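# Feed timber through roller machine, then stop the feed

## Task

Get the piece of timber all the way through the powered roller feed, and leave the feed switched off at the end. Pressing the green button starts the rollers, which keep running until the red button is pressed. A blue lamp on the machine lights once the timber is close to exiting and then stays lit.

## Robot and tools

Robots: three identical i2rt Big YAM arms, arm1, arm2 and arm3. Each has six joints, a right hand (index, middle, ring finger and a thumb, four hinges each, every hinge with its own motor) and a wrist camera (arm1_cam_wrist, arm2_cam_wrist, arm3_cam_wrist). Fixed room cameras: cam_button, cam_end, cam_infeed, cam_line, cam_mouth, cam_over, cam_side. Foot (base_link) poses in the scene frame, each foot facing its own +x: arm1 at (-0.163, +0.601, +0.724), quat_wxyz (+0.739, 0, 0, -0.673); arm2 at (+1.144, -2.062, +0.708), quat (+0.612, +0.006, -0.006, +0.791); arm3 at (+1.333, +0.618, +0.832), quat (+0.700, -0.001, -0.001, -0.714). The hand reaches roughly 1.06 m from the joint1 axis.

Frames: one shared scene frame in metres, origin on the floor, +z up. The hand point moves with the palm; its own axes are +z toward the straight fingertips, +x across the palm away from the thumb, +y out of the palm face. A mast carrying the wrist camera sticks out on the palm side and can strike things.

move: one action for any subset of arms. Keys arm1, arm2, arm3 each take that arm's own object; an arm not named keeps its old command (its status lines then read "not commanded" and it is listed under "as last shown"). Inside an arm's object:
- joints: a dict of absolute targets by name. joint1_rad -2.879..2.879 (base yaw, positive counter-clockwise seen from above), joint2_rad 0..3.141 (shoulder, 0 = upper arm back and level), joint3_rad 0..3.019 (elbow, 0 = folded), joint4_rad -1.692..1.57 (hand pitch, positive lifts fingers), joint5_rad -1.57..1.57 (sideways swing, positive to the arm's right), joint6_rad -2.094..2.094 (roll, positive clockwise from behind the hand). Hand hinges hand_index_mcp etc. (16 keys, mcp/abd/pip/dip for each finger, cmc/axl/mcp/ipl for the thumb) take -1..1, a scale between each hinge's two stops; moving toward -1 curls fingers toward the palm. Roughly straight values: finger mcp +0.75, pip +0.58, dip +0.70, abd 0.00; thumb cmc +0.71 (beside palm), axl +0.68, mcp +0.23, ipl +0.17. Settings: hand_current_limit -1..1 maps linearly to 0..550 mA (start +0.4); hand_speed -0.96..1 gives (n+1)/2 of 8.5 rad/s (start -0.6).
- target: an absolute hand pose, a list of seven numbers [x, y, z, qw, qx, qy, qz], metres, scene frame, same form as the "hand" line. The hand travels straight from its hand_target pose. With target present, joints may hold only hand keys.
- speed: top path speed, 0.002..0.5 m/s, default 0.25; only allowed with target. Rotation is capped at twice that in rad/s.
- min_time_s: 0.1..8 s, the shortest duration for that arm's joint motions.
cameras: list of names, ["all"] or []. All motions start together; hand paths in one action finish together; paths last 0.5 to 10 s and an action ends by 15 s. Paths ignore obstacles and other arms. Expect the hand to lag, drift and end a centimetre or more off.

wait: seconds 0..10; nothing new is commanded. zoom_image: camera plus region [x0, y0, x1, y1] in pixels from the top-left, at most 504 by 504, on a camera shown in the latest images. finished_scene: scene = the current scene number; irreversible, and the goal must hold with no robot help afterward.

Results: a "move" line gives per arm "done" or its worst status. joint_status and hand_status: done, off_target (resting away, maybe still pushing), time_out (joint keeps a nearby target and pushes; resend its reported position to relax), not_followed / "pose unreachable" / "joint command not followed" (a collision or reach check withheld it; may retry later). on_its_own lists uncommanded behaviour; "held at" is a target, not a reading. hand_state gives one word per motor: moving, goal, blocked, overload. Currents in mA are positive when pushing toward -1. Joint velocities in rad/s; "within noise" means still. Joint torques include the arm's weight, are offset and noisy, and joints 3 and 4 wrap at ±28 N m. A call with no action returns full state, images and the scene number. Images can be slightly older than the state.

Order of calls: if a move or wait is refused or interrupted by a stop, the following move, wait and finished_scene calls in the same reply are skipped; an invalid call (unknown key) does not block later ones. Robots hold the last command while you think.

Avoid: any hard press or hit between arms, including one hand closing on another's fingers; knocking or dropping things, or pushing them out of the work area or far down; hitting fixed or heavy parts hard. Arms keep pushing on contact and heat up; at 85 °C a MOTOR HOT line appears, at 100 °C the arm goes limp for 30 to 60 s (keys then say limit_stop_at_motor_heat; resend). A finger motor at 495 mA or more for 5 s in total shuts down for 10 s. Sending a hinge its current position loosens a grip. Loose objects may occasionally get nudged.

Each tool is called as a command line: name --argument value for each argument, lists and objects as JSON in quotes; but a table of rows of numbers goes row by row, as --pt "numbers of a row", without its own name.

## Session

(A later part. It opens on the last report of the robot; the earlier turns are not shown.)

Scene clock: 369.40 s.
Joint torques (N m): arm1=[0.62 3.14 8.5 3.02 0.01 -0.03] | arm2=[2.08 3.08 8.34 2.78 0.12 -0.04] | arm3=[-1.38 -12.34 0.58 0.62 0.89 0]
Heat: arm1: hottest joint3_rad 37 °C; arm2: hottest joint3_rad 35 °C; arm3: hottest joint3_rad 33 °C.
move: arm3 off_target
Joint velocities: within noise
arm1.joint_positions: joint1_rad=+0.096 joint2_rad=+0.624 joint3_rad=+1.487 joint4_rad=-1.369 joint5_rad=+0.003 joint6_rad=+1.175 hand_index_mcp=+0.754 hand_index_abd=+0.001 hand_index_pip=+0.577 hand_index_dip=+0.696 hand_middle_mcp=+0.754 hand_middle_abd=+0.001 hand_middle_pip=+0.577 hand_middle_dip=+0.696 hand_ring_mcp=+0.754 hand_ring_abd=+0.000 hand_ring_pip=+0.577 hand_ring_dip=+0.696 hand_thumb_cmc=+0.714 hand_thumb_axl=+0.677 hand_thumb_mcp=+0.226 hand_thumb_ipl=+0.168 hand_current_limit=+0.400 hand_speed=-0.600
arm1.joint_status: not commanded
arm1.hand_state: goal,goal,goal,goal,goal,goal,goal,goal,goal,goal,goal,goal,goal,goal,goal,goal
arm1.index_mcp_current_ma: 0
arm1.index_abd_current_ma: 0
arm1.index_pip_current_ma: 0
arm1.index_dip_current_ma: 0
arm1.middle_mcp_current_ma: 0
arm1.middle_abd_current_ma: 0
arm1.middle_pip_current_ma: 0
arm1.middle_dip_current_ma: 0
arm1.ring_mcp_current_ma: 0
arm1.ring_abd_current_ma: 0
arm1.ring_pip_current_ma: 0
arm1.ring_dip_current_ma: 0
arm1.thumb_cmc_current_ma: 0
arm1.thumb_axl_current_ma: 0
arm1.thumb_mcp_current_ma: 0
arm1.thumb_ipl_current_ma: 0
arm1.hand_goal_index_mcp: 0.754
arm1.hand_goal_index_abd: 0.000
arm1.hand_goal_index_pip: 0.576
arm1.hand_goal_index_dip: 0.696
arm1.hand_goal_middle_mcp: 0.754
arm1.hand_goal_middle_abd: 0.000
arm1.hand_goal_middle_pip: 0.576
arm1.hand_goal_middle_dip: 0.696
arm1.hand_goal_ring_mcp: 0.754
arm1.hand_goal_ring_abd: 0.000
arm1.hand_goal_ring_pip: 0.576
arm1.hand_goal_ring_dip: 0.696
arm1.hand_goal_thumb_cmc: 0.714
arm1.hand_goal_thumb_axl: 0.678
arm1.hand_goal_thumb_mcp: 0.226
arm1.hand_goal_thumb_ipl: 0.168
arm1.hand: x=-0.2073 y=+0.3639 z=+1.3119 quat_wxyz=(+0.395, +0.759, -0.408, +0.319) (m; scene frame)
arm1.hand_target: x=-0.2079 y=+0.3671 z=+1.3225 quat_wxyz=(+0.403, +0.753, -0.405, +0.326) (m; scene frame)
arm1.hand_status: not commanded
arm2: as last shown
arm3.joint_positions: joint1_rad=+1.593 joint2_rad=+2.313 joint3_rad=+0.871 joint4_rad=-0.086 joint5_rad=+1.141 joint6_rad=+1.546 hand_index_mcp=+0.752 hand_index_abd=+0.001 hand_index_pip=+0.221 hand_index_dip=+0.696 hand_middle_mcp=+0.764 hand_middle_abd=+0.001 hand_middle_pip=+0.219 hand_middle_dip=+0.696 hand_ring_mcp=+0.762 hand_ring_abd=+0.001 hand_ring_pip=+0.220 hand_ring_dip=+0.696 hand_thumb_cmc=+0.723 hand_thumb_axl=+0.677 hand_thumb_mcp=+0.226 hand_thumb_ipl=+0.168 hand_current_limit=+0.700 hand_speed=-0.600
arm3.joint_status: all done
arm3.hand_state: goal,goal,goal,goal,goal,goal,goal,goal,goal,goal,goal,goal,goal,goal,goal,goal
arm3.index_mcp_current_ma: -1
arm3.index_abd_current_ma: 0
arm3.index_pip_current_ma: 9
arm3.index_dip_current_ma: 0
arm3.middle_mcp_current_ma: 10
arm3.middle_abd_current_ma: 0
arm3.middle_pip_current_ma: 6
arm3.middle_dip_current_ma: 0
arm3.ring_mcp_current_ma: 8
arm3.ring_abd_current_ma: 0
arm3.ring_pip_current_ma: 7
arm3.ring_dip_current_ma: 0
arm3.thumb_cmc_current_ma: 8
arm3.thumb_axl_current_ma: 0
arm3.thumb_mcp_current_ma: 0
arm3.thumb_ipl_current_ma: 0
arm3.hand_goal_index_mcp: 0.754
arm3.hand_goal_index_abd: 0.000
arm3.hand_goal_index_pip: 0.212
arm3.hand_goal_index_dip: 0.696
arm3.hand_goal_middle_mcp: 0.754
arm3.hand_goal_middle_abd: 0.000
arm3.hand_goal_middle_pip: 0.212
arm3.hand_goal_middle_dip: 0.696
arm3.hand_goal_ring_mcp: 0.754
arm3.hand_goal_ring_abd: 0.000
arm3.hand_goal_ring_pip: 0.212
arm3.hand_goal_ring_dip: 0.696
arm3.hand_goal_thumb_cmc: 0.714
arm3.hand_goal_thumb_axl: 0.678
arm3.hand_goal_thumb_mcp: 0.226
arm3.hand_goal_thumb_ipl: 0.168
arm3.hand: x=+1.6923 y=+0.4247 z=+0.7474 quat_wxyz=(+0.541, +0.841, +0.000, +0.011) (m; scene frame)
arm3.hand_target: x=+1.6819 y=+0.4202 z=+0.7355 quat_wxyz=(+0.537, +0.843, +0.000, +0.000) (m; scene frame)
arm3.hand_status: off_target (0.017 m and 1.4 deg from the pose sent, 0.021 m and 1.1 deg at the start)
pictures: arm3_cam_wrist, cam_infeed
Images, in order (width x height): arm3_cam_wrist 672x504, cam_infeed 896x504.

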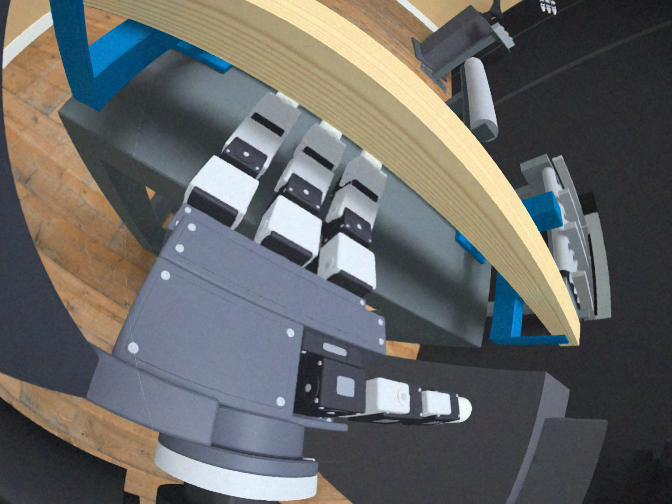

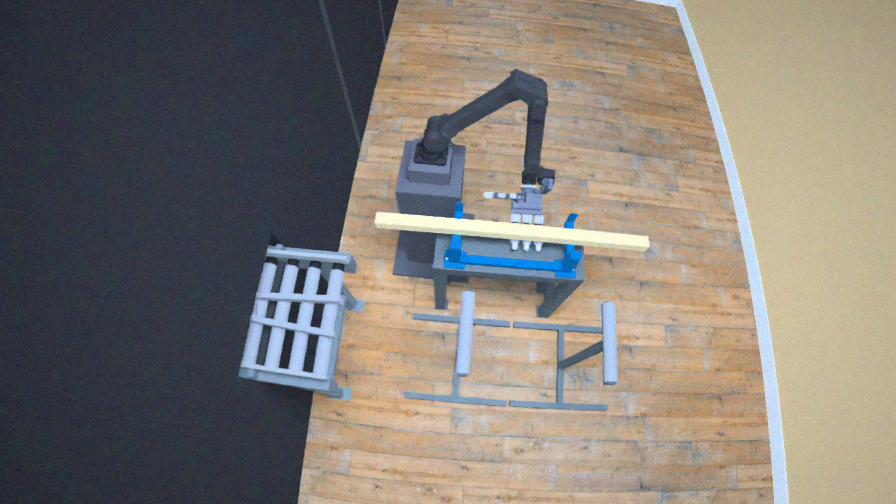

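move --arm3 '{"target": [1.675, 0.383, 0.735, 0.5373, 0.8434, 0, 0], "speed": 0.05}' --cameras '["arm3_cam_wrist", "cam_infeed"]'

zoom_image --camera "arm3_cam_wrist" --region '[60, 40, 500, 360]'

zoom_image --camera "cam_infeed" --region '[440, 140, 620, 280]'

Scene clock: 374.43 s.
Joint torques (N m): arm1=[0.67 3.14 8.55 3 0.01 -0.05] | arm2=[2.08 3.14 8.35 2.78 0.11 -0.03] | arm3=[-1.14 -12.28 0.51 0.96 0.74 -0.04]
Heat: arm1: hottest joint3_rad 37 °C; arm2: hottest joint3_rad 35 °C; arm3: hottest joint3_rad 32 °C.
move: arm3 off_target
Joint velocities: within noise
arm1: as last shown
arm2.joint_positions: joint1_rad=+0.288 joint2_rad=+0.633 joint3_rad=+1.446 joint4_rad=-1.352 joint5_rad=+0.045 joint6_rad=+1.073 hand_index_mcp=+0.756 hand_index_abd=+0.001 hand_index_pip=+0.577 hand_index_dip=+0.696 hand_middle_mcp=+0.756 hand_middle_abd=+0.001 hand_middle_pip=+0.577 hand_middle_dip=+0.696 hand_ring_mcp=+0.756 hand_ring_abd=+0.001 hand_ring_pip=+0.577 hand_ring_dip=+0.696 hand_thumb_cmc=+0.715 hand_thumb_axl=+0.677 hand_thumb_mcp=+0.226 hand_thumb_ipl=+0.168 hand_current_limit=+0.400 hand_speed=-0.600
arm2.joint_status: not commanded
arm2.hand_state: goal,goal,goal,goal,goal,goal,goal,goal,goal,goal,goal,goal,goal,goal,goal,goal
arm2.index_mcp_current_ma: 2
arm2.index_abd_current_ma: 0
arm2.index_pip_current_ma: 1
arm2.index_dip_current_ma: 0
arm2.middle_mcp_current_ma: 2
arm2.middle_abd_current_ma: 0
arm2.middle_pip_current_ma: 1
arm2.middle_dip_current_ma: 0
arm2.ring_mcp_current_ma: 2
arm2.ring_abd_current_ma: 0
arm2.ring_pip_current_ma: 1
arm2.ring_dip_current_ma: 0
arm2.thumb_cmc_current_ma: 1
arm2.thumb_axl_current_ma: -1
arm2.thumb_mcp_current_ma: 0
arm2.thumb_ipl_current_ma: 0
arm2.hand_goal_index_mcp: 0.754
arm2.hand_goal_index_abd: 0.000
arm2.hand_goal_index_pip: 0.576
arm2.hand_goal_index_dip: 0.696
arm2.hand_goal_middle_mcp: 0.754
arm2.hand_goal_middle_abd: 0.000
arm2.hand_goal_middle_pip: 0.576
arm2.hand_goal_middle_dip: 0.696
arm2.hand_goal_ring_mcp: 0.754
arm2.hand_goal_ring_abd: 0.000
arm2.hand_goal_ring_pip: 0.576
arm2.hand_goal_ring_dip: 0.696
arm2.hand_goal_thumb_cmc: 0.714
arm2.hand_goal_thumb_axl: 0.678
arm2.hand_goal_thumb_mcp: 0.226
arm2.hand_goal_thumb_ipl: 0.168
arm2.hand: x=+1.1022 y=-1.8187 z=+1.2919 quat_wxyz=(-0.346, +0.236, +0.833, +0.362) (m; scene frame)
arm2.hand_target: x=+1.1007 y=-1.8218 z=+1.3026 quat_wxyz=(-0.356, +0.230, +0.828, +0.367) (m; scene frame)
arm2.hand_status: not commanded
arm3.joint_positions: joint1_rad=+1.492 joint2_rad=+2.317 joint3_rad=+0.818 joint4_rad=+0.179 joint5_rad=+1.131 joint6_rad=+1.315 hand_index_mcp=+0.749 hand_index_abd=+0.001 hand_index_pip=+0.221 hand_index_dip=+0.696 hand_middle_mcp=+0.764 hand_middle_abd=+0.001 hand_middle_pip=+0.219 hand_middle_dip=+0.696 hand_ring_mcp=+0.762 hand_ring_abd=+0.001 hand_ring_pip=+0.220 hand_ring_dip=+0.696 hand_thumb_cmc=+0.723 hand_thumb_axl=+0.677 hand_thumb_mcp=+0.226 hand_thumb_ipl=+0.168 hand_current_limit=+0.700 hand_speed=-0.600
arm3.joint_status: not commanded
arm3.hand_state: goal,goal,goal,goal,goal,goal,goal,goal,goal,goal,goal,goal,goal,goal,goal,goal
arm3.index_mcp_current_ma: -4
arm3.index_abd_current_ma: 0
arm3.index_pip_current_ma: 9
arm3.index_dip_current_ma: 0
arm3.middle_mcp_current_ma: 10
arm3.middle_abd_current_ma: 0
arm3.middle_pip_current_ma: 6
arm3.middle_dip_current_ma: 0
arm3.ring_mcp_current_ma: 8
arm3.ring_abd_current_ma: 0
arm3.ring_pip_current_ma: 7
arm3.ring_dip_current_ma: 0
arm3.thumb_cmc_current_ma: 8
arm3.thumb_axl_current_ma: 0
arm3.thumb_mcp_current_ma: 0
arm3.thumb_ipl_current_ma: 0
arm3.hand_goal_index_mcp: 0.754
arm3.hand_goal_index_abd: 0.000
arm3.hand_goal_index_pip: 0.212
arm3.hand_goal_index_dip: 0.696
arm3.hand_goal_middle_mcp: 0.754
arm3.hand_goal_middle_abd: 0.000
arm3.hand_goal_middle_pip: 0.212
arm3.hand_goal_middle_dip: 0.696
arm3.hand_goal_ring_mcp: 0.754
arm3.hand_goal_ring_abd: 0.000
arm3.hand_goal_ring_pip: 0.212
arm3.hand_goal_ring_dip: 0.696
arm3.hand_goal_thumb_cmc: 0.714
arm3.hand_goal_thumb_axl: 0.678
arm3.hand_goal_thumb_mcp: 0.226
arm3.hand_goal_thumb_ipl: 0.168
arm3.hand: x=+1.6843 y=+0.3867 z=+0.7470 quat_wxyz=(+0.543, +0.840, -0.001, +0.010) (m; scene frame)
arm3.hand_target: x=+1.6749 y=+0.3833 z=+0.7354 quat_wxyz=(+0.537, +0.843, +0.000, +0.000) (m; scene frame)
arm3.hand_status: off_target (0.016 m and 1.4 deg from the pose sent, 0.047 m and 1.4 deg at the start)
pictures: arm3_cam_wrist, cam_infeed
Images, in order (width x height): arm3_cam_wrist 672x504, cam_infeed 896x504.

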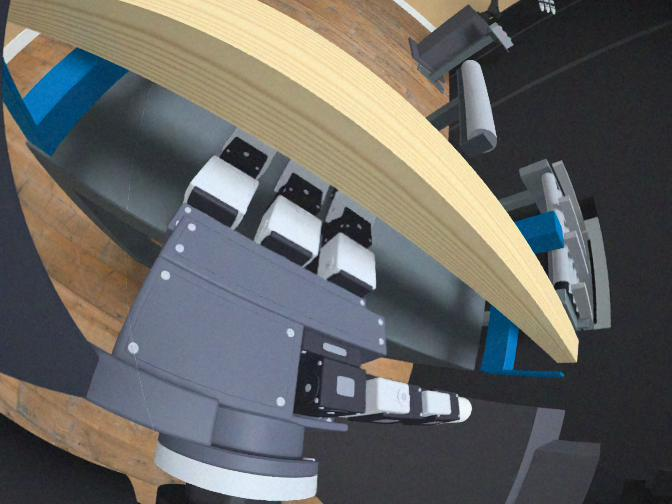

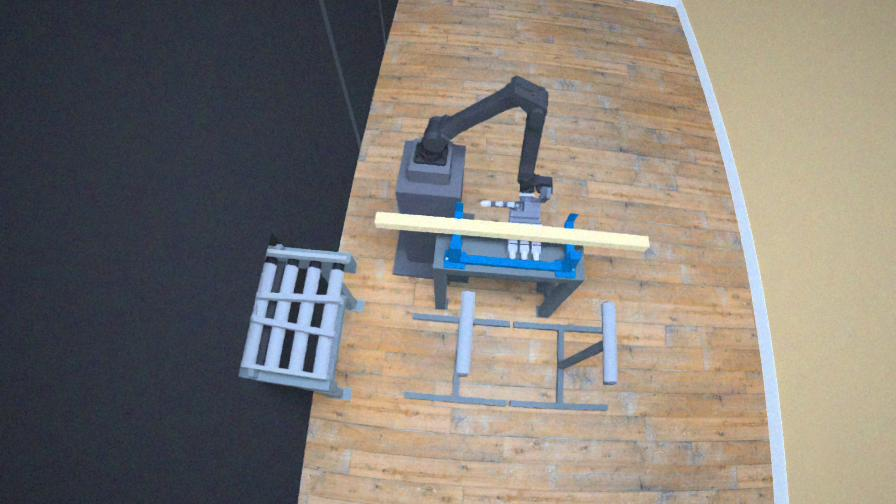

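Scaled by 1.145 from the camera's 672x504 image, which has a finer 960x720 frame.

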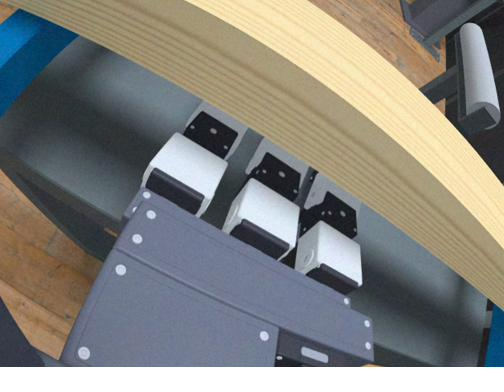

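Scaled by 2.800 from the camera's 896x504 image, which has a finer 1280x720 frame.

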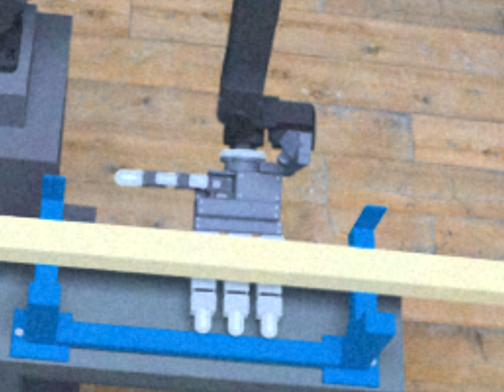

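move --arm3 '{"joints": {"hand_index_dip": -0.536, "hand_middle_dip": -0.536, "hand_ring_dip": -0.536, "hand_thumb_cmc": -0.571, "hand_speed": -0.75}}' --cameras '["arm3_cam_wrist", "cam_infeed"]'

zoom_image --camera "arm3_cam_wrist" --region '[60, 40, 500, 360]'

zoom_image --camera "cam_infeed" --region '[440, 140, 620, 280]'

Scene clock: 390.13 s.
Joint torques (N m): arm1=[0.67 3.37 8.53 3.02 0 -0.04] | arm2=[2.14 3.14 8.32 2.77 0.11 -0.04] | arm3=[-1.32 -12.1 0.55 0.96 0.74 0.04]
Heat: arm1: hottest joint3_rad 37 °C; arm2: hottest joint3_rad 35 °C; arm3: hottest joint3_rad 32 °C.
move: arm3 done
Joint velocities: within noise
arm1, arm2: as last shown
arm3.joint_positions: joint1_rad=+1.492 joint2_rad=+2.317 joint3_rad=+0.818 joint4_rad=+0.179 joint5_rad=+1.131 joint6_rad=+1.314 hand_index_mcp=+0.749 hand_index_abd=+0.001 hand_index_pip=+0.221 hand_index_dip=-0.533 hand_middle_mcp=+0.764 hand_middle_abd=+0.001 hand_middle_pip=+0.219 hand_middle_dip=-0.533 hand_ring_mcp=+0.762 hand_ring_abd=+0.001 hand_ring_pip=+0.219 hand_ring_dip=-0.533 hand_thumb_cmc=-0.566 hand_thumb_axl=+0.677 hand_thumb_mcp=+0.226 hand_thumb_ipl=+0.168 hand_current_limit=+0.700 hand_speed=-0.750
arm3.joint_status: all done
arm3.hand_state: goal,goal,goal,goal,goal,goal,goal,goal,goal,goal,goal,goal,goal,goal,goal,goal
arm3.index_mcp_current_ma: -4
arm3.index_abd_current_ma: 0
arm3.index_pip_current_ma: 8
arm3.index_dip_current_ma: 2
arm3.middle_mcp_current_ma: 10
arm3.middle_abd_current_ma: 0
arm3.middle_pip_current_ma: 5
arm3.middle_dip_current_ma: 2
arm3.ring_mcp_current_ma: 8
arm3.ring_abd_current_ma: 0
arm3.ring_pip_current_ma: 6
arm3.ring_dip_current_ma: 2
arm3.thumb_cmc_current_ma: 3
arm3.thumb_axl_current_ma: 0
arm3.thumb_mcp_current_ma: 0
arm3.thumb_ipl_current_ma: 0
arm3.hand_goal_index_mcp: 0.754
arm3.hand_goal_index_abd: 0.000
arm3.hand_goal_index_pip: 0.212
arm3.hand_goal_index_dip: -0.536
arm3.hand_goal_middle_mcp: 0.754
arm3.hand_goal_middle_abd: 0.000
arm3.hand_goal_middle_pip: 0.212
arm3.hand_goal_middle_dip: -0.536
arm3.hand_goal_ring_mcp: 0.754
arm3.hand_goal_ring_abd: 0.000
arm3.hand_goal_ring_pip: 0.212
arm3.hand_goal_ring_dip: -0.536
arm3.hand_goal_thumb_cmc: -0.570
arm3.hand_goal_thumb_axl: 0.678
arm3.hand_goal_thumb_mcp: 0.226
arm3.hand_goal_thumb_ipl: 0.168
arm3.hand: x=+1.6844 y=+0.3867 z=+0.7469 quat_wxyz=(+0.543, +0.840, -0.001, +0.009) (m; scene frame)
arm3.hand_target: x=+1.6749 y=+0.3833 z=+0.7354 quat_wxyz=(+0.537, +0.844, +0.000, +0.000) (m; scene frame)
arm3.hand_status: not commanded
pictures: arm3_cam_wrist, cam_infeed
Images, in order (width x height): arm3_cam_wrist 672x504, cam_infeed 896x504.

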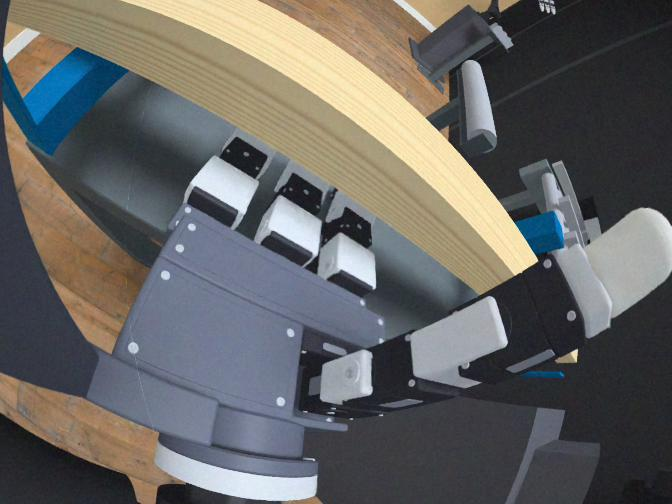

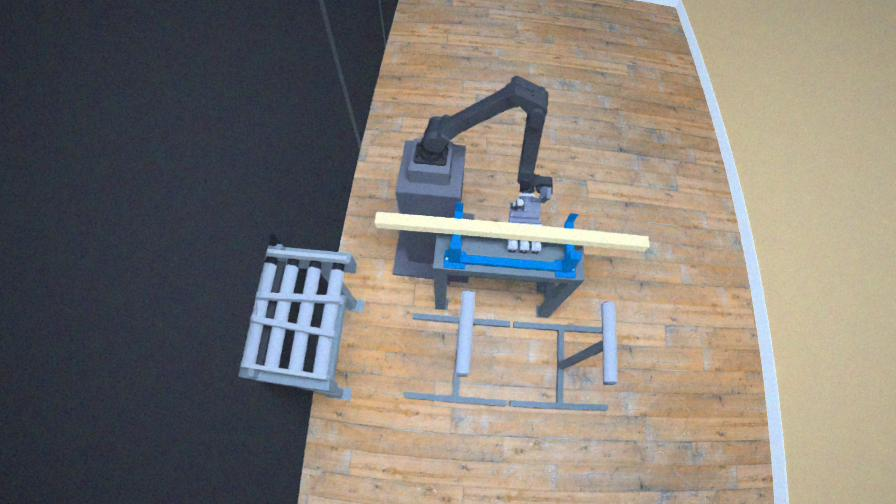

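Scaled by 1.145 from the camera's 672x504 image, which has a finer 960x720 frame.

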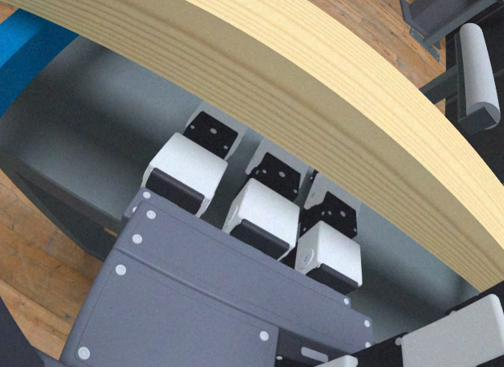

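Scaled by 2.800 from the camera's 896x504 image, which has a finer 1280x720 frame.

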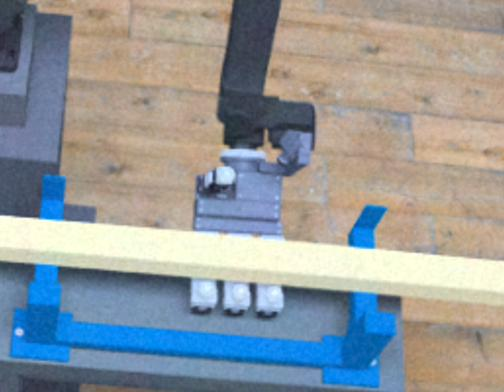

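move --arm3 '{"target": [1.675, 0.390, 0.750, 0.5373, 0.8434, 0, 0], "speed": 0.03}' --cameras '["arm3_cam_wrist", "cam_infeed"]'

zoom_image --camera "cam_infeed" --region '[440, 140, 620, 280]'

Scene clock: 403.00 s.
Joint torques (N m): arm1=[0.67 3.19 8.53 3.02 0.01 -0.04] | arm2=[2.08 3.14 8.34 2.76 0.12 -0.04] | arm3=[-0.03 -15.27 0.38 0.12 1.05 0.16]
Heat: arm1: hottest joint3_rad 37 °C; arm2: hottest joint3_rad 35 °C; arm3: hottest joint3_rad 32 °C.
move: arm3 done
Joint velocities: within noise
arm1, arm2: as last shown
arm3.joint_positions: joint1_rad=+1.492 joint2_rad=+2.311 joint3_rad=+0.804 joint4_rad=+0.133 joint5_rad=+1.129 joint6_rad=+1.342 hand_index_mcp=+0.756 hand_index_abd=+0.001 hand_index_pip=+0.221 hand_index_dip=-0.533 hand_middle_mcp=+0.764 hand_middle_abd=+0.001 hand_middle_pip=+0.219 hand_middle_dip=-0.533 hand_ring_mcp=+0.762 hand_ring_abd=+0.001 hand_ring_pip=+0.219 hand_ring_dip=-0.533 hand_thumb_cmc=-0.566 hand_thumb_axl=+0.677 hand_thumb_mcp=+0.226 hand_thumb_ipl=+0.168 hand_current_limit=+0.700 hand_speed=-0.750
arm3.joint_status: not commanded
arm3.hand_state: goal,goal,goal,goal,goal,goal,goal,goal,goal,goal,goal,goal,goal,goal,goal,goal
arm3.index_mcp_current_ma: 1
arm3.index_abd_current_ma: 0
arm3.index_pip_current_ma: 8
arm3.index_dip_current_ma: 2
arm3.middle_mcp_current_ma: 10
arm3.middle_abd_current_ma: 0
arm3.middle_pip_current_ma: 5
arm3.middle_dip_current_ma: 2
arm3.ring_mcp_current_ma: 8
arm3.ring_abd_current_ma: 0
arm3.ring_pip_current_ma: 6
arm3.ring_dip_current_ma: 2
arm3.thumb_cmc_current_ma: 3
arm3.thumb_axl_current_ma: 0
arm3.thumb_mcp_current_ma: 0
arm3.thumb_ipl_current_ma: 0
arm3.hand_goal_index_mcp: 0.754
arm3.hand_goal_index_abd: 0.000
arm3.hand_goal_index_pip: 0.212
arm3.hand_goal_index_dip: -0.536
arm3.hand_goal_middle_mcp: 0.754
arm3.hand_goal_middle_abd: 0.000
arm3.hand_goal_middle_pip: 0.212
arm3.hand_goal_middle_dip: -0.536
arm3.hand_goal_ring_mcp: 0.754
arm3.hand_goal_ring_abd: 0.000
arm3.hand_goal_ring_pip: 0.212
arm3.hand_goal_ring_dip: -0.536
arm3.hand_goal_thumb_cmc: -0.570
arm3.hand_goal_thumb_axl: 0.678
arm3.hand_goal_thumb_mcp: 0.226
arm3.hand_goal_thumb_ipl: 0.168
arm3.hand: x=+1.6740 y=+0.3877 z=+0.7469 quat_wxyz=(+0.540, +0.842, +0.002, -0.006) (m; scene frame)
arm3.hand_target: x=+1.6749 y=+0.3900 z=+0.7499 quat_wxyz=(+0.537, +0.843, +0.000, +0.000) (m; scene frame)
arm3.hand_status: done (0.004 m and 0.8 deg from the pose sent, 0.010 m and 1.3 deg at the start)
pictures: arm3_cam_wrist, cam_infeed
Images, in order (width x height): arm3_cam_wrist 672x504, cam_infeed 896x504.

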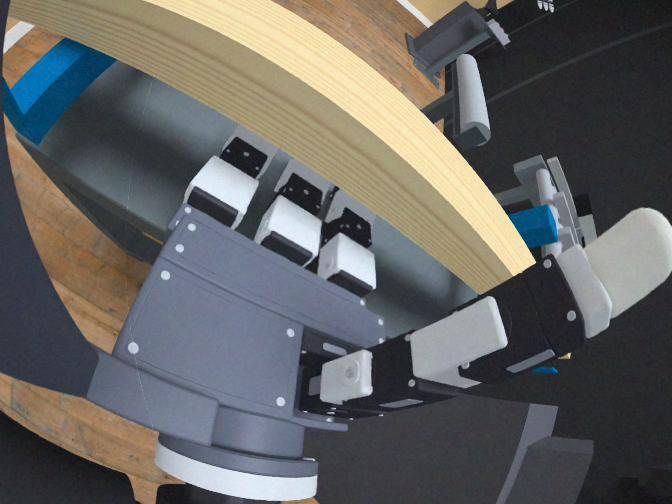

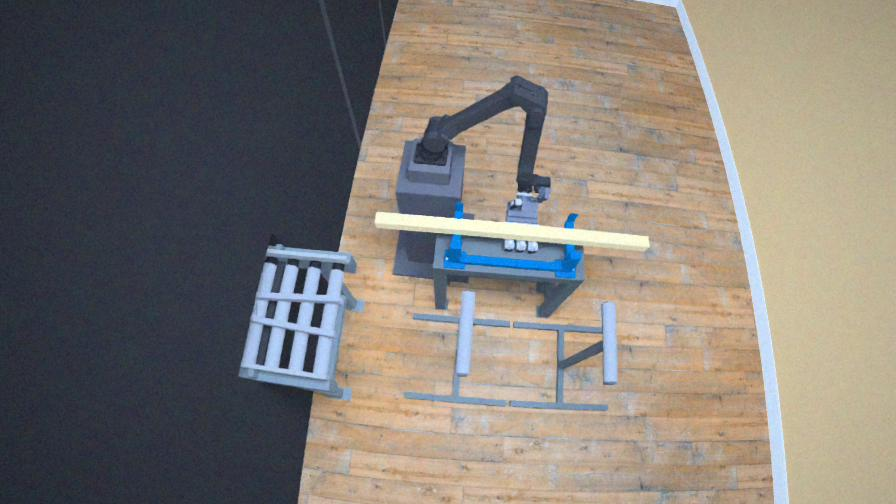

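Scaled by 2.800 from the camera's 896x504 image, which has a finer 1280x720 frame.

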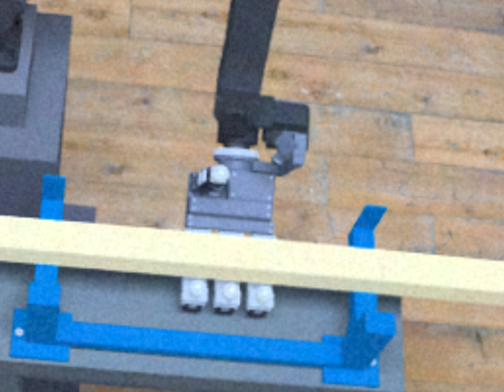

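move --arm3 '{"target": [1.675, 0.392, 0.770, 0.5373, 0.8434, 0, 0], "speed": 0.03}' --cameras '["arm3_cam_wrist", "cam_infeed", "cam_line"]'

zoom_image --camera "cam_infeed" --region '[440, 140, 620, 280]'

Scene clock: 407.43 s.
Joint torques (N m): arm1=[0.79 3.37 8.5 2.99 0.01 -0.04] | arm2=[2.08 3.19 8.35 2.8 0.11 -0.04] | arm3=[0.5 -15.03 0.75 0.14 1.26 0.12]
Heat: arm1: hottest joint3_rad 37 °C; arm2: hottest joint3_rad 35 °C; arm3: hottest joint2_rad 31 °C.
move: arm3 done
Joint velocities: within noise
arm1, arm2: as last shown
arm3.joint_positions: joint1_rad=+1.492 joint2_rad=+2.251 joint3_rad=+0.784 joint4_rad=+0.080 joint5_rad=+1.125 joint6_rad=+1.356 hand_index_mcp=+0.766 hand_index_abd=+0.001 hand_index_pip=+0.221 hand_index_dip=-0.533 hand_middle_mcp=+0.764 hand_middle_abd=+0.001 hand_middle_pip=+0.219 hand_middle_dip=-0.533 hand_ring_mcp=+0.762 hand_ring_abd=+0.001 hand_ring_pip=+0.219 hand_ring_dip=-0.533 hand_thumb_cmc=-0.566 hand_thumb_axl=+0.677 hand_thumb_mcp=+0.226 hand_thumb_ipl=+0.168 hand_current_limit=+0.700 hand_speed=-0.750
arm3.joint_status: not commanded
arm3.hand_state: goal,goal,goal,goal,goal,goal,goal,goal,goal,goal,goal,goal,goal,goal,goal,goal
arm3.index_mcp_current_ma: 13
arm3.index_abd_current_ma: 0
arm3.index_pip_current_ma: 8
arm3.index_dip_current_ma: 2
arm3.middle_mcp_current_ma: 10
arm3.middle_abd_current_ma: 0
arm3.middle_pip_current_ma: 5
arm3.middle_dip_current_ma: 2
arm3.ring_mcp_current_ma: 8
arm3.ring_abd_current_ma: 0
arm3.ring_pip_current_ma: 6
arm3.ring_dip_current_ma: 2
arm3.thumb_cmc_current_ma: 3
arm3.thumb_axl_current_ma: 0
arm3.thumb_mcp_current_ma: 0
arm3.thumb_ipl_current_ma: 0
arm3.hand_goal_index_mcp: 0.754
arm3.hand_goal_index_abd: 0.000
arm3.hand_goal_index_pip: 0.212
arm3.hand_goal_index_dip: -0.536
arm3.hand_goal_middle_mcp: 0.754
arm3.hand_goal_middle_abd: 0.000
arm3.hand_goal_middle_pip: 0.212
arm3.hand_goal_middle_dip: -0.536
arm3.hand_goal_ring_mcp: 0.754
arm3.hand_goal_ring_abd: 0.000
arm3.hand_goal_ring_pip: 0.212
arm3.hand_goal_ring_dip: -0.536
arm3.hand_goal_thumb_cmc: -0.570
arm3.hand_goal_thumb_axl: 0.678
arm3.hand_goal_thumb_mcp: 0.226
arm3.hand_goal_thumb_ipl: 0.168
arm3.hand: x=+1.6726 y=+0.3880 z=+0.7651 quat_wxyz=(+0.538, +0.843, +0.000, -0.006) (m; scene frame)
arm3.hand_target: x=+1.6750 y=+0.3919 z=+0.7699 quat_wxyz=(+0.537, +0.843, +0.000, +0.000) (m; scene frame)
arm3.hand_status: done (0.007 m and 0.7 deg from the pose sent, 0.024 m and 0.7 deg at the start)
pictures: arm3_cam_wrist, cam_infeed, cam_line
Images, in order (width x height): arm3_cam_wrist 672x504, cam_infeed 896x504, cam_line 896x504.

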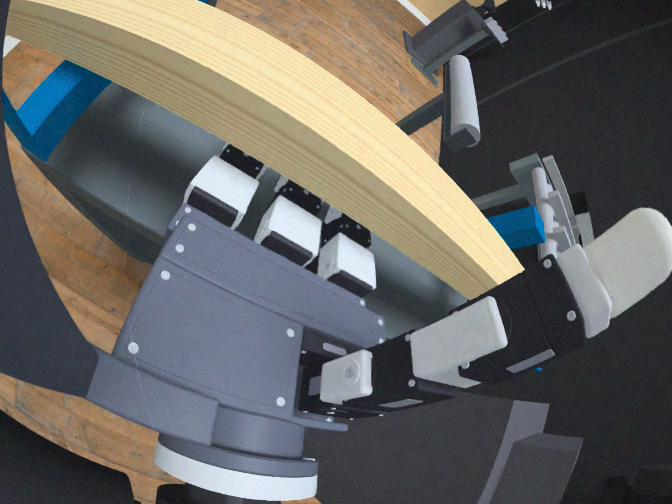

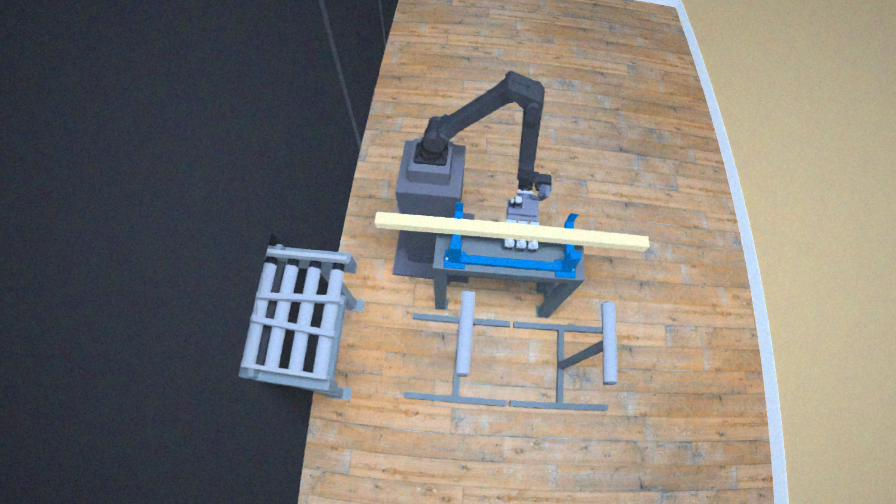

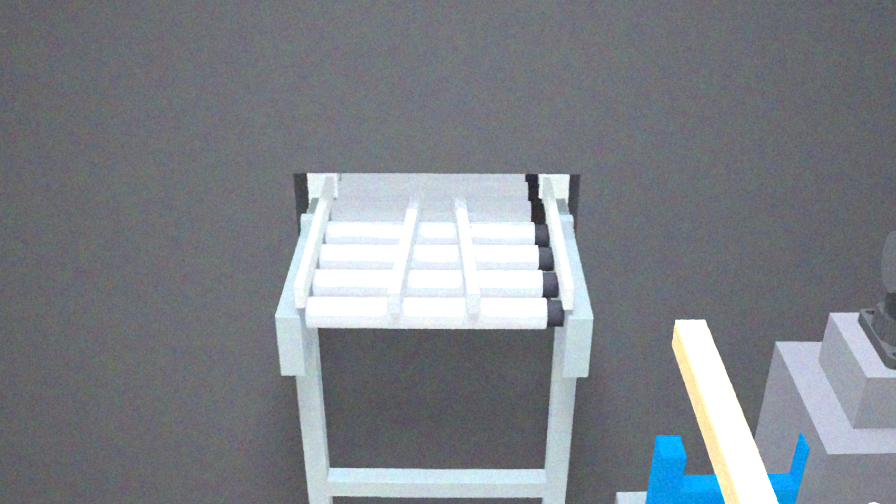

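Scaled by 2.800 from the camera's 896x504 image, which has a finer 1280x720 frame.

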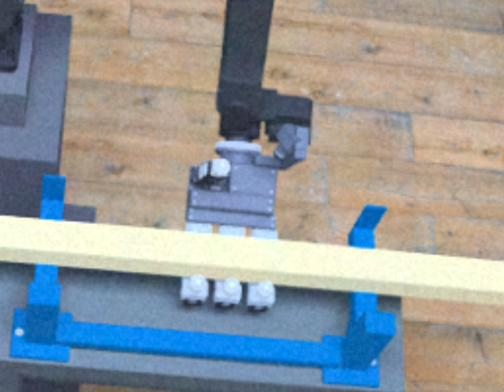

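zoom_image --camera "cam_infeed" --region '[360, 200, 480, 260]'

zoom_image --camera "cam_infeed" --region '[550, 210, 670, 270]'

zoom_image --camera "cam_infeed" --region '[460, 200, 580, 260]'

Scaled by 4.200 from the camera's 896x504 image, which has a finer 1280x720 frame.

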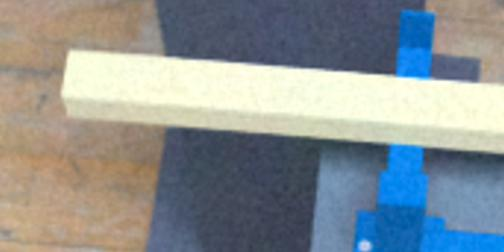

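Scaled by 4.200 from the camera's 896x504 image, which has a finer 1280x720 frame.

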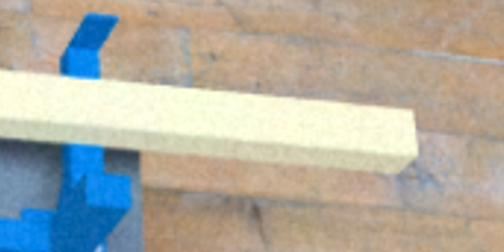

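Scaled by 4.200 from the camera's 896x504 image, which has a finer 1280x720 frame.

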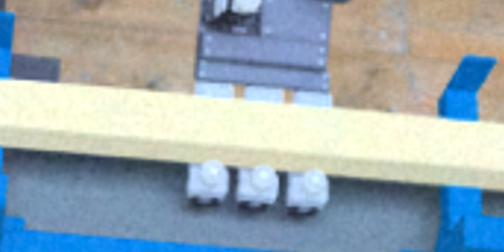

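move --arm3 '{"target": [1.638, 0.394, 0.768, 0.5373, 0.8434, 0, 0], "speed": 0.05}' --cameras '["cam_infeed"]'

zoom_image --camera "cam_infeed" --region '[460, 200, 580, 260]'

Scene clock: 440.03 s.
Joint torques (N m): arm1=[0.73 2.9 8.54 2.97 0.01 -0.05] | arm2=[2.08 3.19 8.32 2.76 0.11 -0.03] | arm3=[0.09 -13.45 -1.1 0.75 1.3 0.07]
Heat: arm1: hottest joint3_rad 37 °C; arm2: hottest joint3_rad 36 °C; arm3: hottest joint2_rad 33 °C.
move: arm3 done
Joint velocities: within noise
arm1, arm2: as last shown
arm3.joint_positions: joint1_rad=+1.492 joint2_rad=+2.242 joint3_rad=+0.701 joint4_rad=+0.172 joint5_rad=+1.123 joint6_rad=+1.354 hand_index_mcp=+0.769 hand_index_abd=-0.004 hand_index_pip=+0.228 hand_index_dip=-0.524 hand_middle_mcp=+0.769 hand_middle_abd=-0.003 hand_middle_pip=+0.223 hand_middle_dip=-0.527 hand_ring_mcp=+0.766 hand_ring_abd=-0.001 hand_ring_pip=+0.220 hand_ring_dip=-0.531 hand_thumb_cmc=-0.566 hand_thumb_axl=+0.677 hand_thumb_mcp=+0.226 hand_thumb_ipl=+0.168 hand_current_limit=+0.700 hand_speed=-0.750
arm3.joint_status: not commanded
arm3.hand_state: goal,goal,goal,goal,goal,goal,goal,goal,goal,goal,goal,goal,goal,goal,goal,goal
arm3.index_mcp_current_ma: 18
arm3.index_abd_current_ma: -2
arm3.index_pip_current_ma: 19
arm3.index_dip_current_ma: 12
arm3.middle_mcp_current_ma: 20
arm3.middle_abd_current_ma: -1
arm3.middle_pip_current_ma: 11
arm3.middle_dip_current_ma: 8
arm3.ring_mcp_current_ma: 15
arm3.ring_abd_current_ma: 0
arm3.ring_pip_current_ma: 7
arm3.ring_dip_current_ma: 3
arm3.thumb_cmc_current_ma: 2
arm3.thumb_axl_current_ma: 0
arm3.thumb_mcp_current_ma: 0
arm3.thumb_ipl_current_ma: 0
arm3.hand_goal_index_mcp: 0.754
arm3.hand_goal_index_abd: 0.000
arm3.hand_goal_index_pip: 0.212
arm3.hand_goal_index_dip: -0.536
arm3.hand_goal_middle_mcp: 0.754
arm3.hand_goal_middle_abd: 0.000
arm3.hand_goal_middle_pip: 0.212
arm3.hand_goal_middle_dip: -0.536
arm3.hand_goal_ring_mcp: 0.754
arm3.hand_goal_ring_abd: 0.000
arm3.hand_goal_ring_pip: 0.212
arm3.hand_goal_ring_dip: -0.536
arm3.hand_goal_thumb_cmc: -0.570
arm3.hand_goal_thumb_axl: 0.678
arm3.hand_goal_thumb_mcp: 0.226
arm3.hand_goal_thumb_ipl: 0.168
arm3.hand: x=+1.6439 y=+0.3909 z=+0.7656 quat_wxyz=(+0.538, +0.843, -0.004, +0.001) (m; scene frame)
arm3.hand_target: x=+1.6380 y=+0.3938 z=+0.7679 quat_wxyz=(+0.537, +0.843, +0.000, +0.000) (m; scene frame)
arm3.hand_status: done (0.007 m and 0.4 deg from the pose sent, 0.035 m and 0.8 deg at the start)
pictures: cam_infeed
Images, in order (width x height): cam_infeed 896x504.

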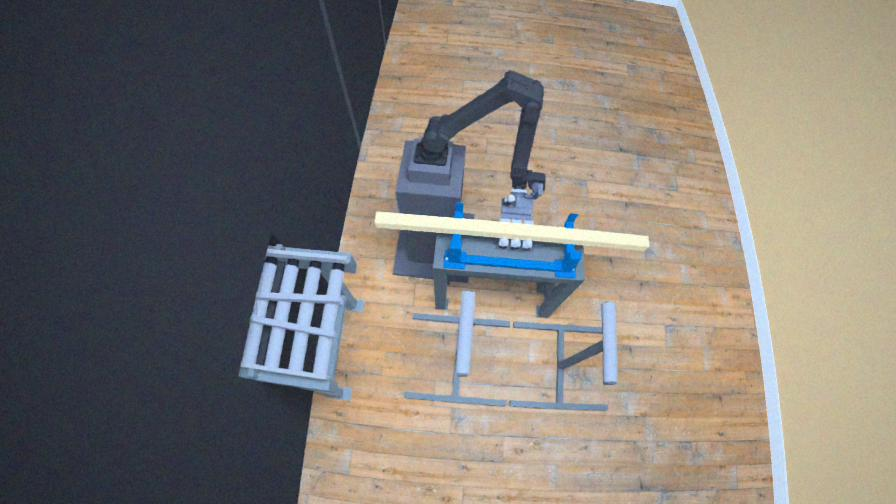

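Scaled by 4.200 from the camera's 896x504 image, which has a finer 1280x720 frame.

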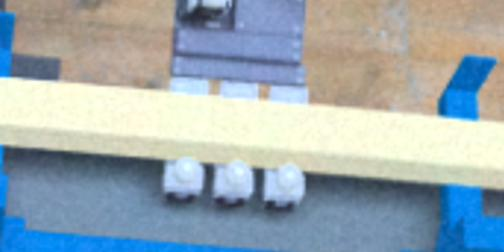

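move --arm3 '{"target": [1.622, 0.390, 0.764, 0.5373, 0.8434, 0, 0], "speed": 0.05}' --cameras '["cam_infeed", "arm3_cam_wrist"]'

zoom_image --camera "cam_infeed" --region '[460, 200, 580, 260]'

Scene clock: 444.17 s.
Joint torques (N m): arm1=[0.85 3.14 8.5 2.99 -0.01 -0.04] | arm2=[2.14 3.19 8.32 2.78 0.12 -0.04] | arm3=[-0.62 -12.1 -0.81 0.83 1.24 -0.02]
Heat: arm1: hottest joint3_rad 37 °C; arm2: hottest joint3_rad 36 °C; arm3: hottest joint2_rad 33 °C.
move: arm3 done
Joint velocities: within noise
arm1, arm2: as last shown
arm3.joint_positions: joint1_rad=+1.487 joint2_rad=+2.242 joint3_rad=+0.652 joint4_rad=+0.259 joint5_rad=+1.120 joint6_rad=+1.325 hand_index_mcp=+0.769 hand_index_abd=-0.004 hand_index_pip=+0.227 hand_index_dip=-0.529 hand_middle_mcp=+0.771 hand_middle_abd=-0.004 hand_middle_pip=+0.224 hand_middle_dip=-0.527 hand_ring_mcp=+0.770 hand_ring_abd=-0.003 hand_ring_pip=+0.225 hand_ring_dip=-0.529 hand_thumb_cmc=-0.566 hand_thumb_axl=+0.677 hand_thumb_mcp=+0.226 hand_thumb_ipl=+0.168 hand_current_limit=+0.700 hand_speed=-0.750
arm3.joint_status: not commanded
arm3.hand_state: goal,goal,goal,goal,goal,goal,goal,goal,goal,goal,goal,goal,goal,goal,goal,goal
arm3.index_mcp_current_ma: 18
arm3.index_abd_current_ma: -2
arm3.index_pip_current_ma: 17
arm3.index_dip_current_ma: 6
arm3.middle_mcp_current_ma: 22
arm3.middle_abd_current_ma: -2
arm3.middle_pip_current_ma: 12
arm3.middle_dip_current_ma: 8
arm3.ring_mcp_current_ma: 21
arm3.ring_abd_current_ma: -2
arm3.ring_pip_current_ma: 13
arm3.ring_dip_current_ma: 6
arm3.thumb_cmc_current_ma: 2
arm3.thumb_axl_current_ma: 0
arm3.thumb_mcp_current_ma: 0
arm3.thumb_ipl_current_ma: 0
arm3.hand_goal_index_mcp: 0.754
arm3.hand_goal_index_abd: 0.000
arm3.hand_goal_index_pip: 0.212
arm3.hand_goal_index_dip: -0.536
arm3.hand_goal_middle_mcp: 0.754
arm3.hand_goal_middle_abd: 0.000
arm3.hand_goal_middle_pip: 0.212
arm3.hand_goal_middle_dip: -0.536
arm3.hand_goal_ring_mcp: 0.754
arm3.hand_goal_ring_abd: 0.000
arm3.hand_goal_ring_pip: 0.212
arm3.hand_goal_ring_dip: -0.536
arm3.hand_goal_thumb_cmc: -0.570
arm3.hand_goal_thumb_axl: 0.678
arm3.hand_goal_thumb_mcp: 0.226
arm3.hand_goal_thumb_ipl: 0.168
arm3.hand: x=+1.6291 y=+0.3906 z=+0.7661 quat_wxyz=(+0.538, +0.843, -0.004, +0.007) (m; scene frame)
arm3.hand_target: x=+1.6221 y=+0.3901 z=+0.7641 quat_wxyz=(+0.537, +0.843, +0.000, +0.000) (m; scene frame)
arm3.hand_status: done (0.007 m and 1.0 deg from the pose sent, 0.022 m and 0.4 deg at the start)
pictures: arm3_cam_wrist, cam_infeed
Images, in order (width x height): arm3_cam_wrist 672x504, cam_infeed 896x504.

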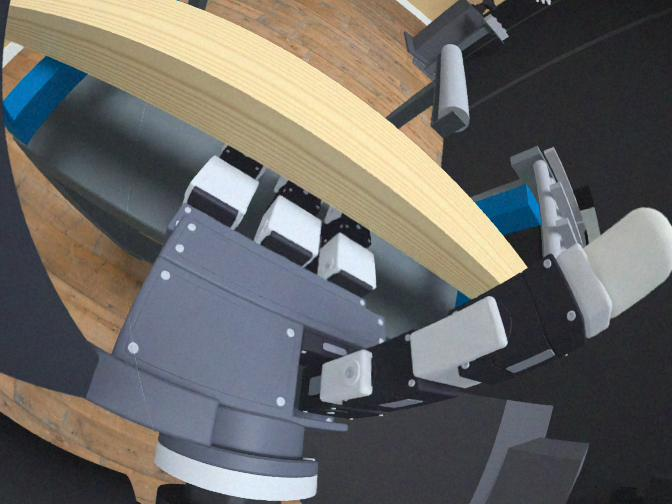

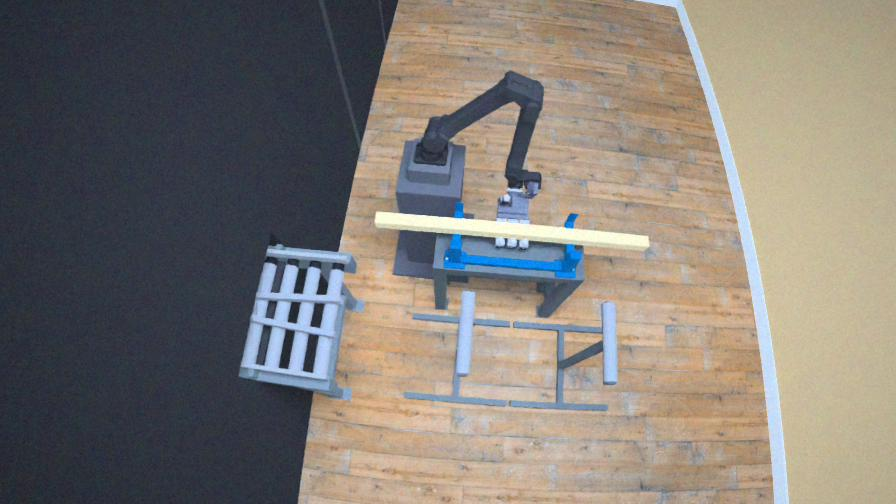

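Scaled by 4.200 from the camera's 896x504 image, which has a finer 1280x720 frame.

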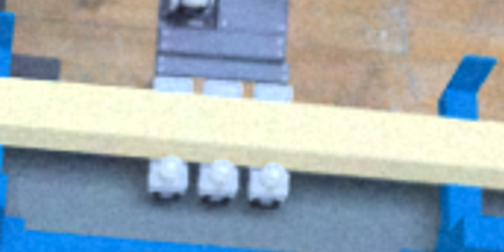

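move --arm3 '{"target": [1.622, 0.389, 0.748, 0.5373, 0.8434, 0, 0], "speed": 0.05}'

move --arm3 '{"joints": {"hand_index_mcp": 0.425, "hand_middle_mcp": 0.425, "hand_ring_mcp": 0.425, "hand_index_pip": 0.577, "hand_middle_pip": 0.577, "hand_ring_pip": 0.577, "hand_index_dip": -0.6, "hand_middle_dip": -0.6, "hand_ring_dip": -0.6}}' --cameras '["cam_infeed", "arm3_cam_wrist"]'

zoom_image --camera "cam_infeed" --region '[460, 200, 580, 260]'

Scene clock: 454.50 s.
Joint torques (N m): arm1=[0.85 3.37 8.57 3 0.01 -0.03] | arm2=[2.08 3.14 8.34 2.78 0.11 -0.04] | arm3=[-0.97 -11.63 0.27 0.96 1.21 -0.06]
Heat: arm1: hottest joint3_rad 37 °C; arm2: hottest joint3_rad 36 °C; arm3: hottest joint2_rad 33 °C.
move: arm3 done
Joint velocities: within noise
arm1, arm2: as last shown
arm3.joint_positions: joint1_rad=+1.486 joint2_rad=+2.293 joint3_rad=+0.651 joint4_rad=+0.298 joint5_rad=+1.120 joint6_rad=+1.322 hand_index_mcp=+0.769 hand_index_abd=-0.003 hand_index_pip=+0.221 hand_index_dip=-0.533 hand_middle_mcp=+0.771 hand_middle_abd=-0.003 hand_middle_pip=+0.219 hand_middle_dip=-0.533 hand_ring_mcp=+0.768 hand_ring_abd=-0.003 hand_ring_pip=+0.219 hand_ring_dip=-0.533 hand_thumb_cmc=-0.566 hand_thumb_axl=+0.677 hand_thumb_mcp=+0.226 hand_thumb_ipl=+0.168 hand_current_limit=+0.700 hand_speed=-0.750
arm3.joint_status: not commanded
arm3.hand_state: goal,goal,goal,goal,goal,goal,goal,goal,goal,goal,goal,goal,goal,goal,goal,goal
arm3.index_mcp_current_ma: 18
arm3.index_abd_current_ma: -1
arm3.index_pip_current_ma: 8
arm3.index_dip_current_ma: 2
arm3.middle_mcp_current_ma: 22
arm3.middle_abd_current_ma: -2
arm3.middle_pip_current_ma: 5
arm3.middle_dip_current_ma: 2
arm3.ring_mcp_current_ma: 17
arm3.ring_abd_current_ma: -2
arm3.ring_pip_current_ma: 6
arm3.ring_dip_current_ma: 2
arm3.thumb_cmc_current_ma: 2
arm3.thumb_axl_current_ma: 0
arm3.thumb_mcp_current_ma: 0
arm3.thumb_ipl_current_ma: 0
arm3.hand_goal_index_mcp: 0.754
arm3.hand_goal_index_abd: 0.000
arm3.hand_goal_index_pip: 0.212
arm3.hand_goal_index_dip: -0.536
arm3.hand_goal_middle_mcp: 0.754
arm3.hand_goal_middle_abd: 0.000
arm3.hand_goal_middle_pip: 0.212
arm3.hand_goal_middle_dip: -0.536
arm3.hand_goal_ring_mcp: 0.754
arm3.hand_goal_ring_abd: 0.000
arm3.hand_goal_ring_pip: 0.212
arm3.hand_goal_ring_dip: -0.536
arm3.hand_goal_thumb_cmc: -0.570
arm3.hand_goal_thumb_axl: 0.678
arm3.hand_goal_thumb_mcp: 0.226
arm3.hand_goal_thumb_ipl: 0.168
arm3.hand: x=+1.6213 y=+0.3913 z=+0.7517 quat_wxyz=(+0.538, +0.843, +0.001, +0.001) (m; scene frame)
arm3.hand_target: x=+1.6219 y=+0.3891 z=+0.7481 quat_wxyz=(+0.537, +0.843, +0.000, +0.000) (m; scene frame)
arm3.hand_status: done (0.004 m and 0.2 deg from the pose sent, 0.019 m and 0.9 deg at the start)
pictures: none

Scene clock: 455.40 s.
Joint torques (N m): arm1=[0.67 3.14 8.54 2.97 0.01 -0.04] | arm2=[2.14 3.19 8.34 2.78 0.12 -0.04] | arm3=[-0.91 -11.99 0.25 0.99 1.36 -0.05]
Heat: arm1: hottest joint3_rad 37 °C; arm2: hottest joint3_rad 36 °C; arm3: hottest joint2_rad 33 °C.
move: arm3 off_target
Joint velocities: within noise
arm1.joint_positions: joint1_rad=+0.096 joint2_rad=+0.624 joint3_rad=+1.487 joint4_rad=-1.369 joint5_rad=+0.003 joint6_rad=+1.175 hand_index_mcp=+0.754 hand_index_abd=+0.001 hand_index_pip=+0.577 hand_index_dip=+0.696 hand_middle_mcp=+0.754 hand_middle_abd=+0.001 hand_middle_pip=+0.577 hand_middle_dip=+0.696 hand_ring_mcp=+0.754 hand_ring_abd=+0.000 hand_ring_pip=+0.577 hand_ring_dip=+0.696 hand_thumb_cmc=+0.714 hand_thumb_axl=+0.677 hand_thumb_mcp=+0.226 hand_thumb_ipl=+0.168 hand_current_limit=+0.400 hand_speed=-0.600
arm1.joint_status: not commanded
arm1.hand_state: goal,goal,goal,goal,goal,goal,goal,goal,goal,goal,goal,goal,goal,goal,goal,goal
arm1.index_mcp_current_ma: 0
arm1.index_abd_current_ma: 0
arm1.index_pip_current_ma: 0
arm1.index_dip_current_ma: 0
arm1.middle_mcp_current_ma: 0
arm1.middle_abd_current_ma: 0
arm1.middle_pip_current_ma: 0
arm1.middle_dip_current_ma: 0
arm1.ring_mcp_current_ma: 0
arm1.ring_abd_current_ma: 0
arm1.ring_pip_current_ma: 0
arm1.ring_dip_current_ma: 0
arm1.thumb_cmc_current_ma: 0
arm1.thumb_axl_current_ma: 0
arm1.thumb_mcp_current_ma: 0
arm1.thumb_ipl_current_ma: 0
arm1.hand_goal_index_mcp: 0.754
arm1.hand_goal_index_abd: 0.000
arm1.hand_goal_index_pip: 0.576
arm1.hand_goal_index_dip: 0.696
arm1.hand_goal_middle_mcp: 0.754
arm1.hand_goal_middle_abd: 0.000
arm1.hand_goal_middle_pip: 0.576
arm1.hand_goal_middle_dip: 0.696
arm1.hand_goal_ring_mcp: 0.754
arm1.hand_goal_ring_abd: 0.000
arm1.hand_goal_ring_pip: 0.576
arm1.hand_goal_ring_dip: 0.696
arm1.hand_goal_thumb_cmc: 0.714
arm1.hand_goal_thumb_axl: 0.678
arm1.hand_goal_thumb_mcp: 0.226
arm1.hand_goal_thumb_ipl: 0.168
arm1.hand: x=-0.2073 y=+0.3639 z=+1.3119 quat_wxyz=(+0.395, +0.759, -0.408, +0.319) (m; scene frame)
arm1.hand_target: x=-0.2079 y=+0.3671 z=+1.3225 quat_wxyz=(+0.403, +0.753, -0.405, +0.326) (m; scene frame)
arm1.hand_status: not commanded
arm2: as last shown
arm3.joint_positions: joint1_rad=+1.485 joint2_rad=+2.294 joint3_rad=+0.651 joint4_rad=+0.298 joint5_rad=+1.117 joint6_rad=+1.322 hand_index_mcp=+0.450 hand_index_abd=-0.003 hand_index_pip=+0.577 hand_index_dip=-0.597 hand_middle_mcp=+0.450 hand_middle_abd=-0.003 hand_middle_pip=+0.577 hand_middle_dip=-0.597 hand_ring_mcp=+0.446 hand_ring_abd=-0.003 hand_ring_pip=+0.577 hand_ring_dip=-0.597 hand_thumb_cmc=-0.566 hand_thumb_axl=+0.677 hand_thumb_mcp=+0.226 hand_thumb_ipl=+0.168 hand_current_limit=+0.700 hand_speed=-0.750
arm3.joint_status: hand_index_mcp off_target (ended at +0.450, target +0.425); hand_middle_mcp off_target (ended at +0.450, target +0.425); hand_ring_mcp off_target (ended at +0.446, target +0.425); the others done
arm3.hand_state: blocked,goal,goal,goal,blocked,goal,goal,goal,blocked,goal,goal,goal,goal,goal,goal,goal
arm3.index_mcp_current_ma: 39
arm3.index_abd_current_ma: -1
arm3.index_pip_current_ma: 0
arm3.index_dip_current_ma: 2
arm3.middle_mcp_current_ma: 38
arm3.middle_abd_current_ma: -2
arm3.middle_pip_current_ma: 0
arm3.middle_dip_current_ma: 2
arm3.ring_mcp_current_ma: 30
arm3.ring_abd_current_ma: -1
arm3.ring_pip_current_ma: 0
arm3.ring_dip_current_ma: 2
arm3.thumb_cmc_current_ma: 2
arm3.thumb_axl_current_ma: 0
arm3.thumb_mcp_current_ma: 0
arm3.thumb_ipl_current_ma: 0
arm3.hand_goal_index_mcp: 0.426
arm3.hand_goal_index_abd: 0.000
arm3.hand_goal_index_pip: 0.578
arm3.hand_goal_index_dip: -0.600
arm3.hand_goal_middle_mcp: 0.426
arm3.hand_goal_middle_abd: 0.000
arm3.hand_goal_middle_pip: 0.578
arm3.hand_goal_middle_dip: -0.600
arm3.hand_goal_ring_mcp: 0.426
arm3.hand_goal_ring_abd: 0.000
arm3.hand_goal_ring_pip: 0.578
arm3.hand_goal_ring_dip: -0.600
arm3.hand_goal_thumb_cmc: -0.570
arm3.hand_goal_thumb_axl: 0.678
arm3.hand_goal_thumb_mcp: 0.226
arm3.hand_goal_thumb_ipl: 0.168
arm3.hand: x=+1.6212 y=+0.3910 z=+0.7509 quat_wxyz=(+0.536, +0.844, +0.001, +0.001) (m; scene frame)
arm3.hand_target: x=+1.6219 y=+0.3891 z=+0.7481 quat_wxyz=(+0.537, +0.843, +0.000, +0.000) (m; scene frame)
arm3.hand_status: not commanded
pictures: arm3_cam_wrist, cam_infeed
Images, in order (width x height): arm3_cam_wrist 672x504, cam_infeed 896x504.

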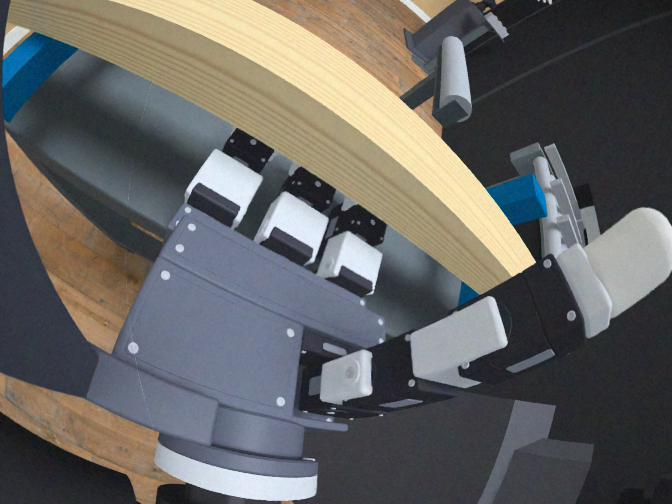

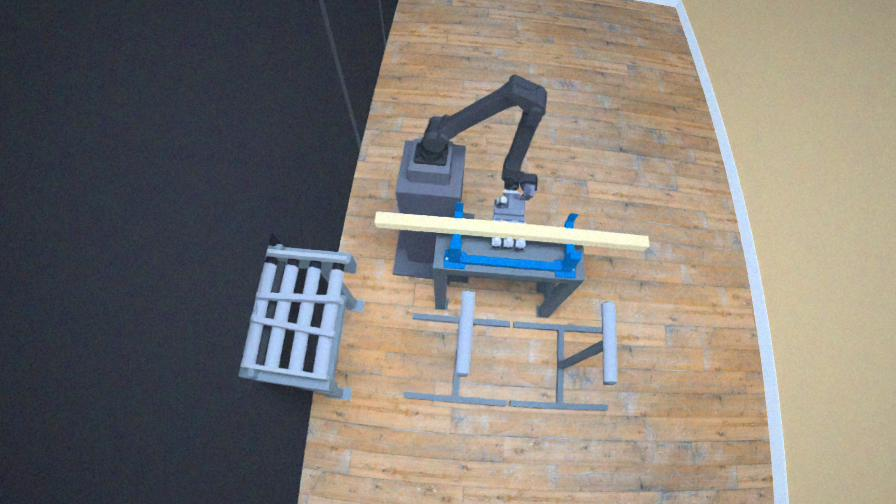

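Scaled by 4.200 from the camera's 896x504 image, which has a finer 1280x720 frame.

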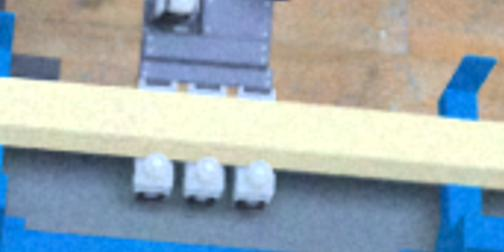

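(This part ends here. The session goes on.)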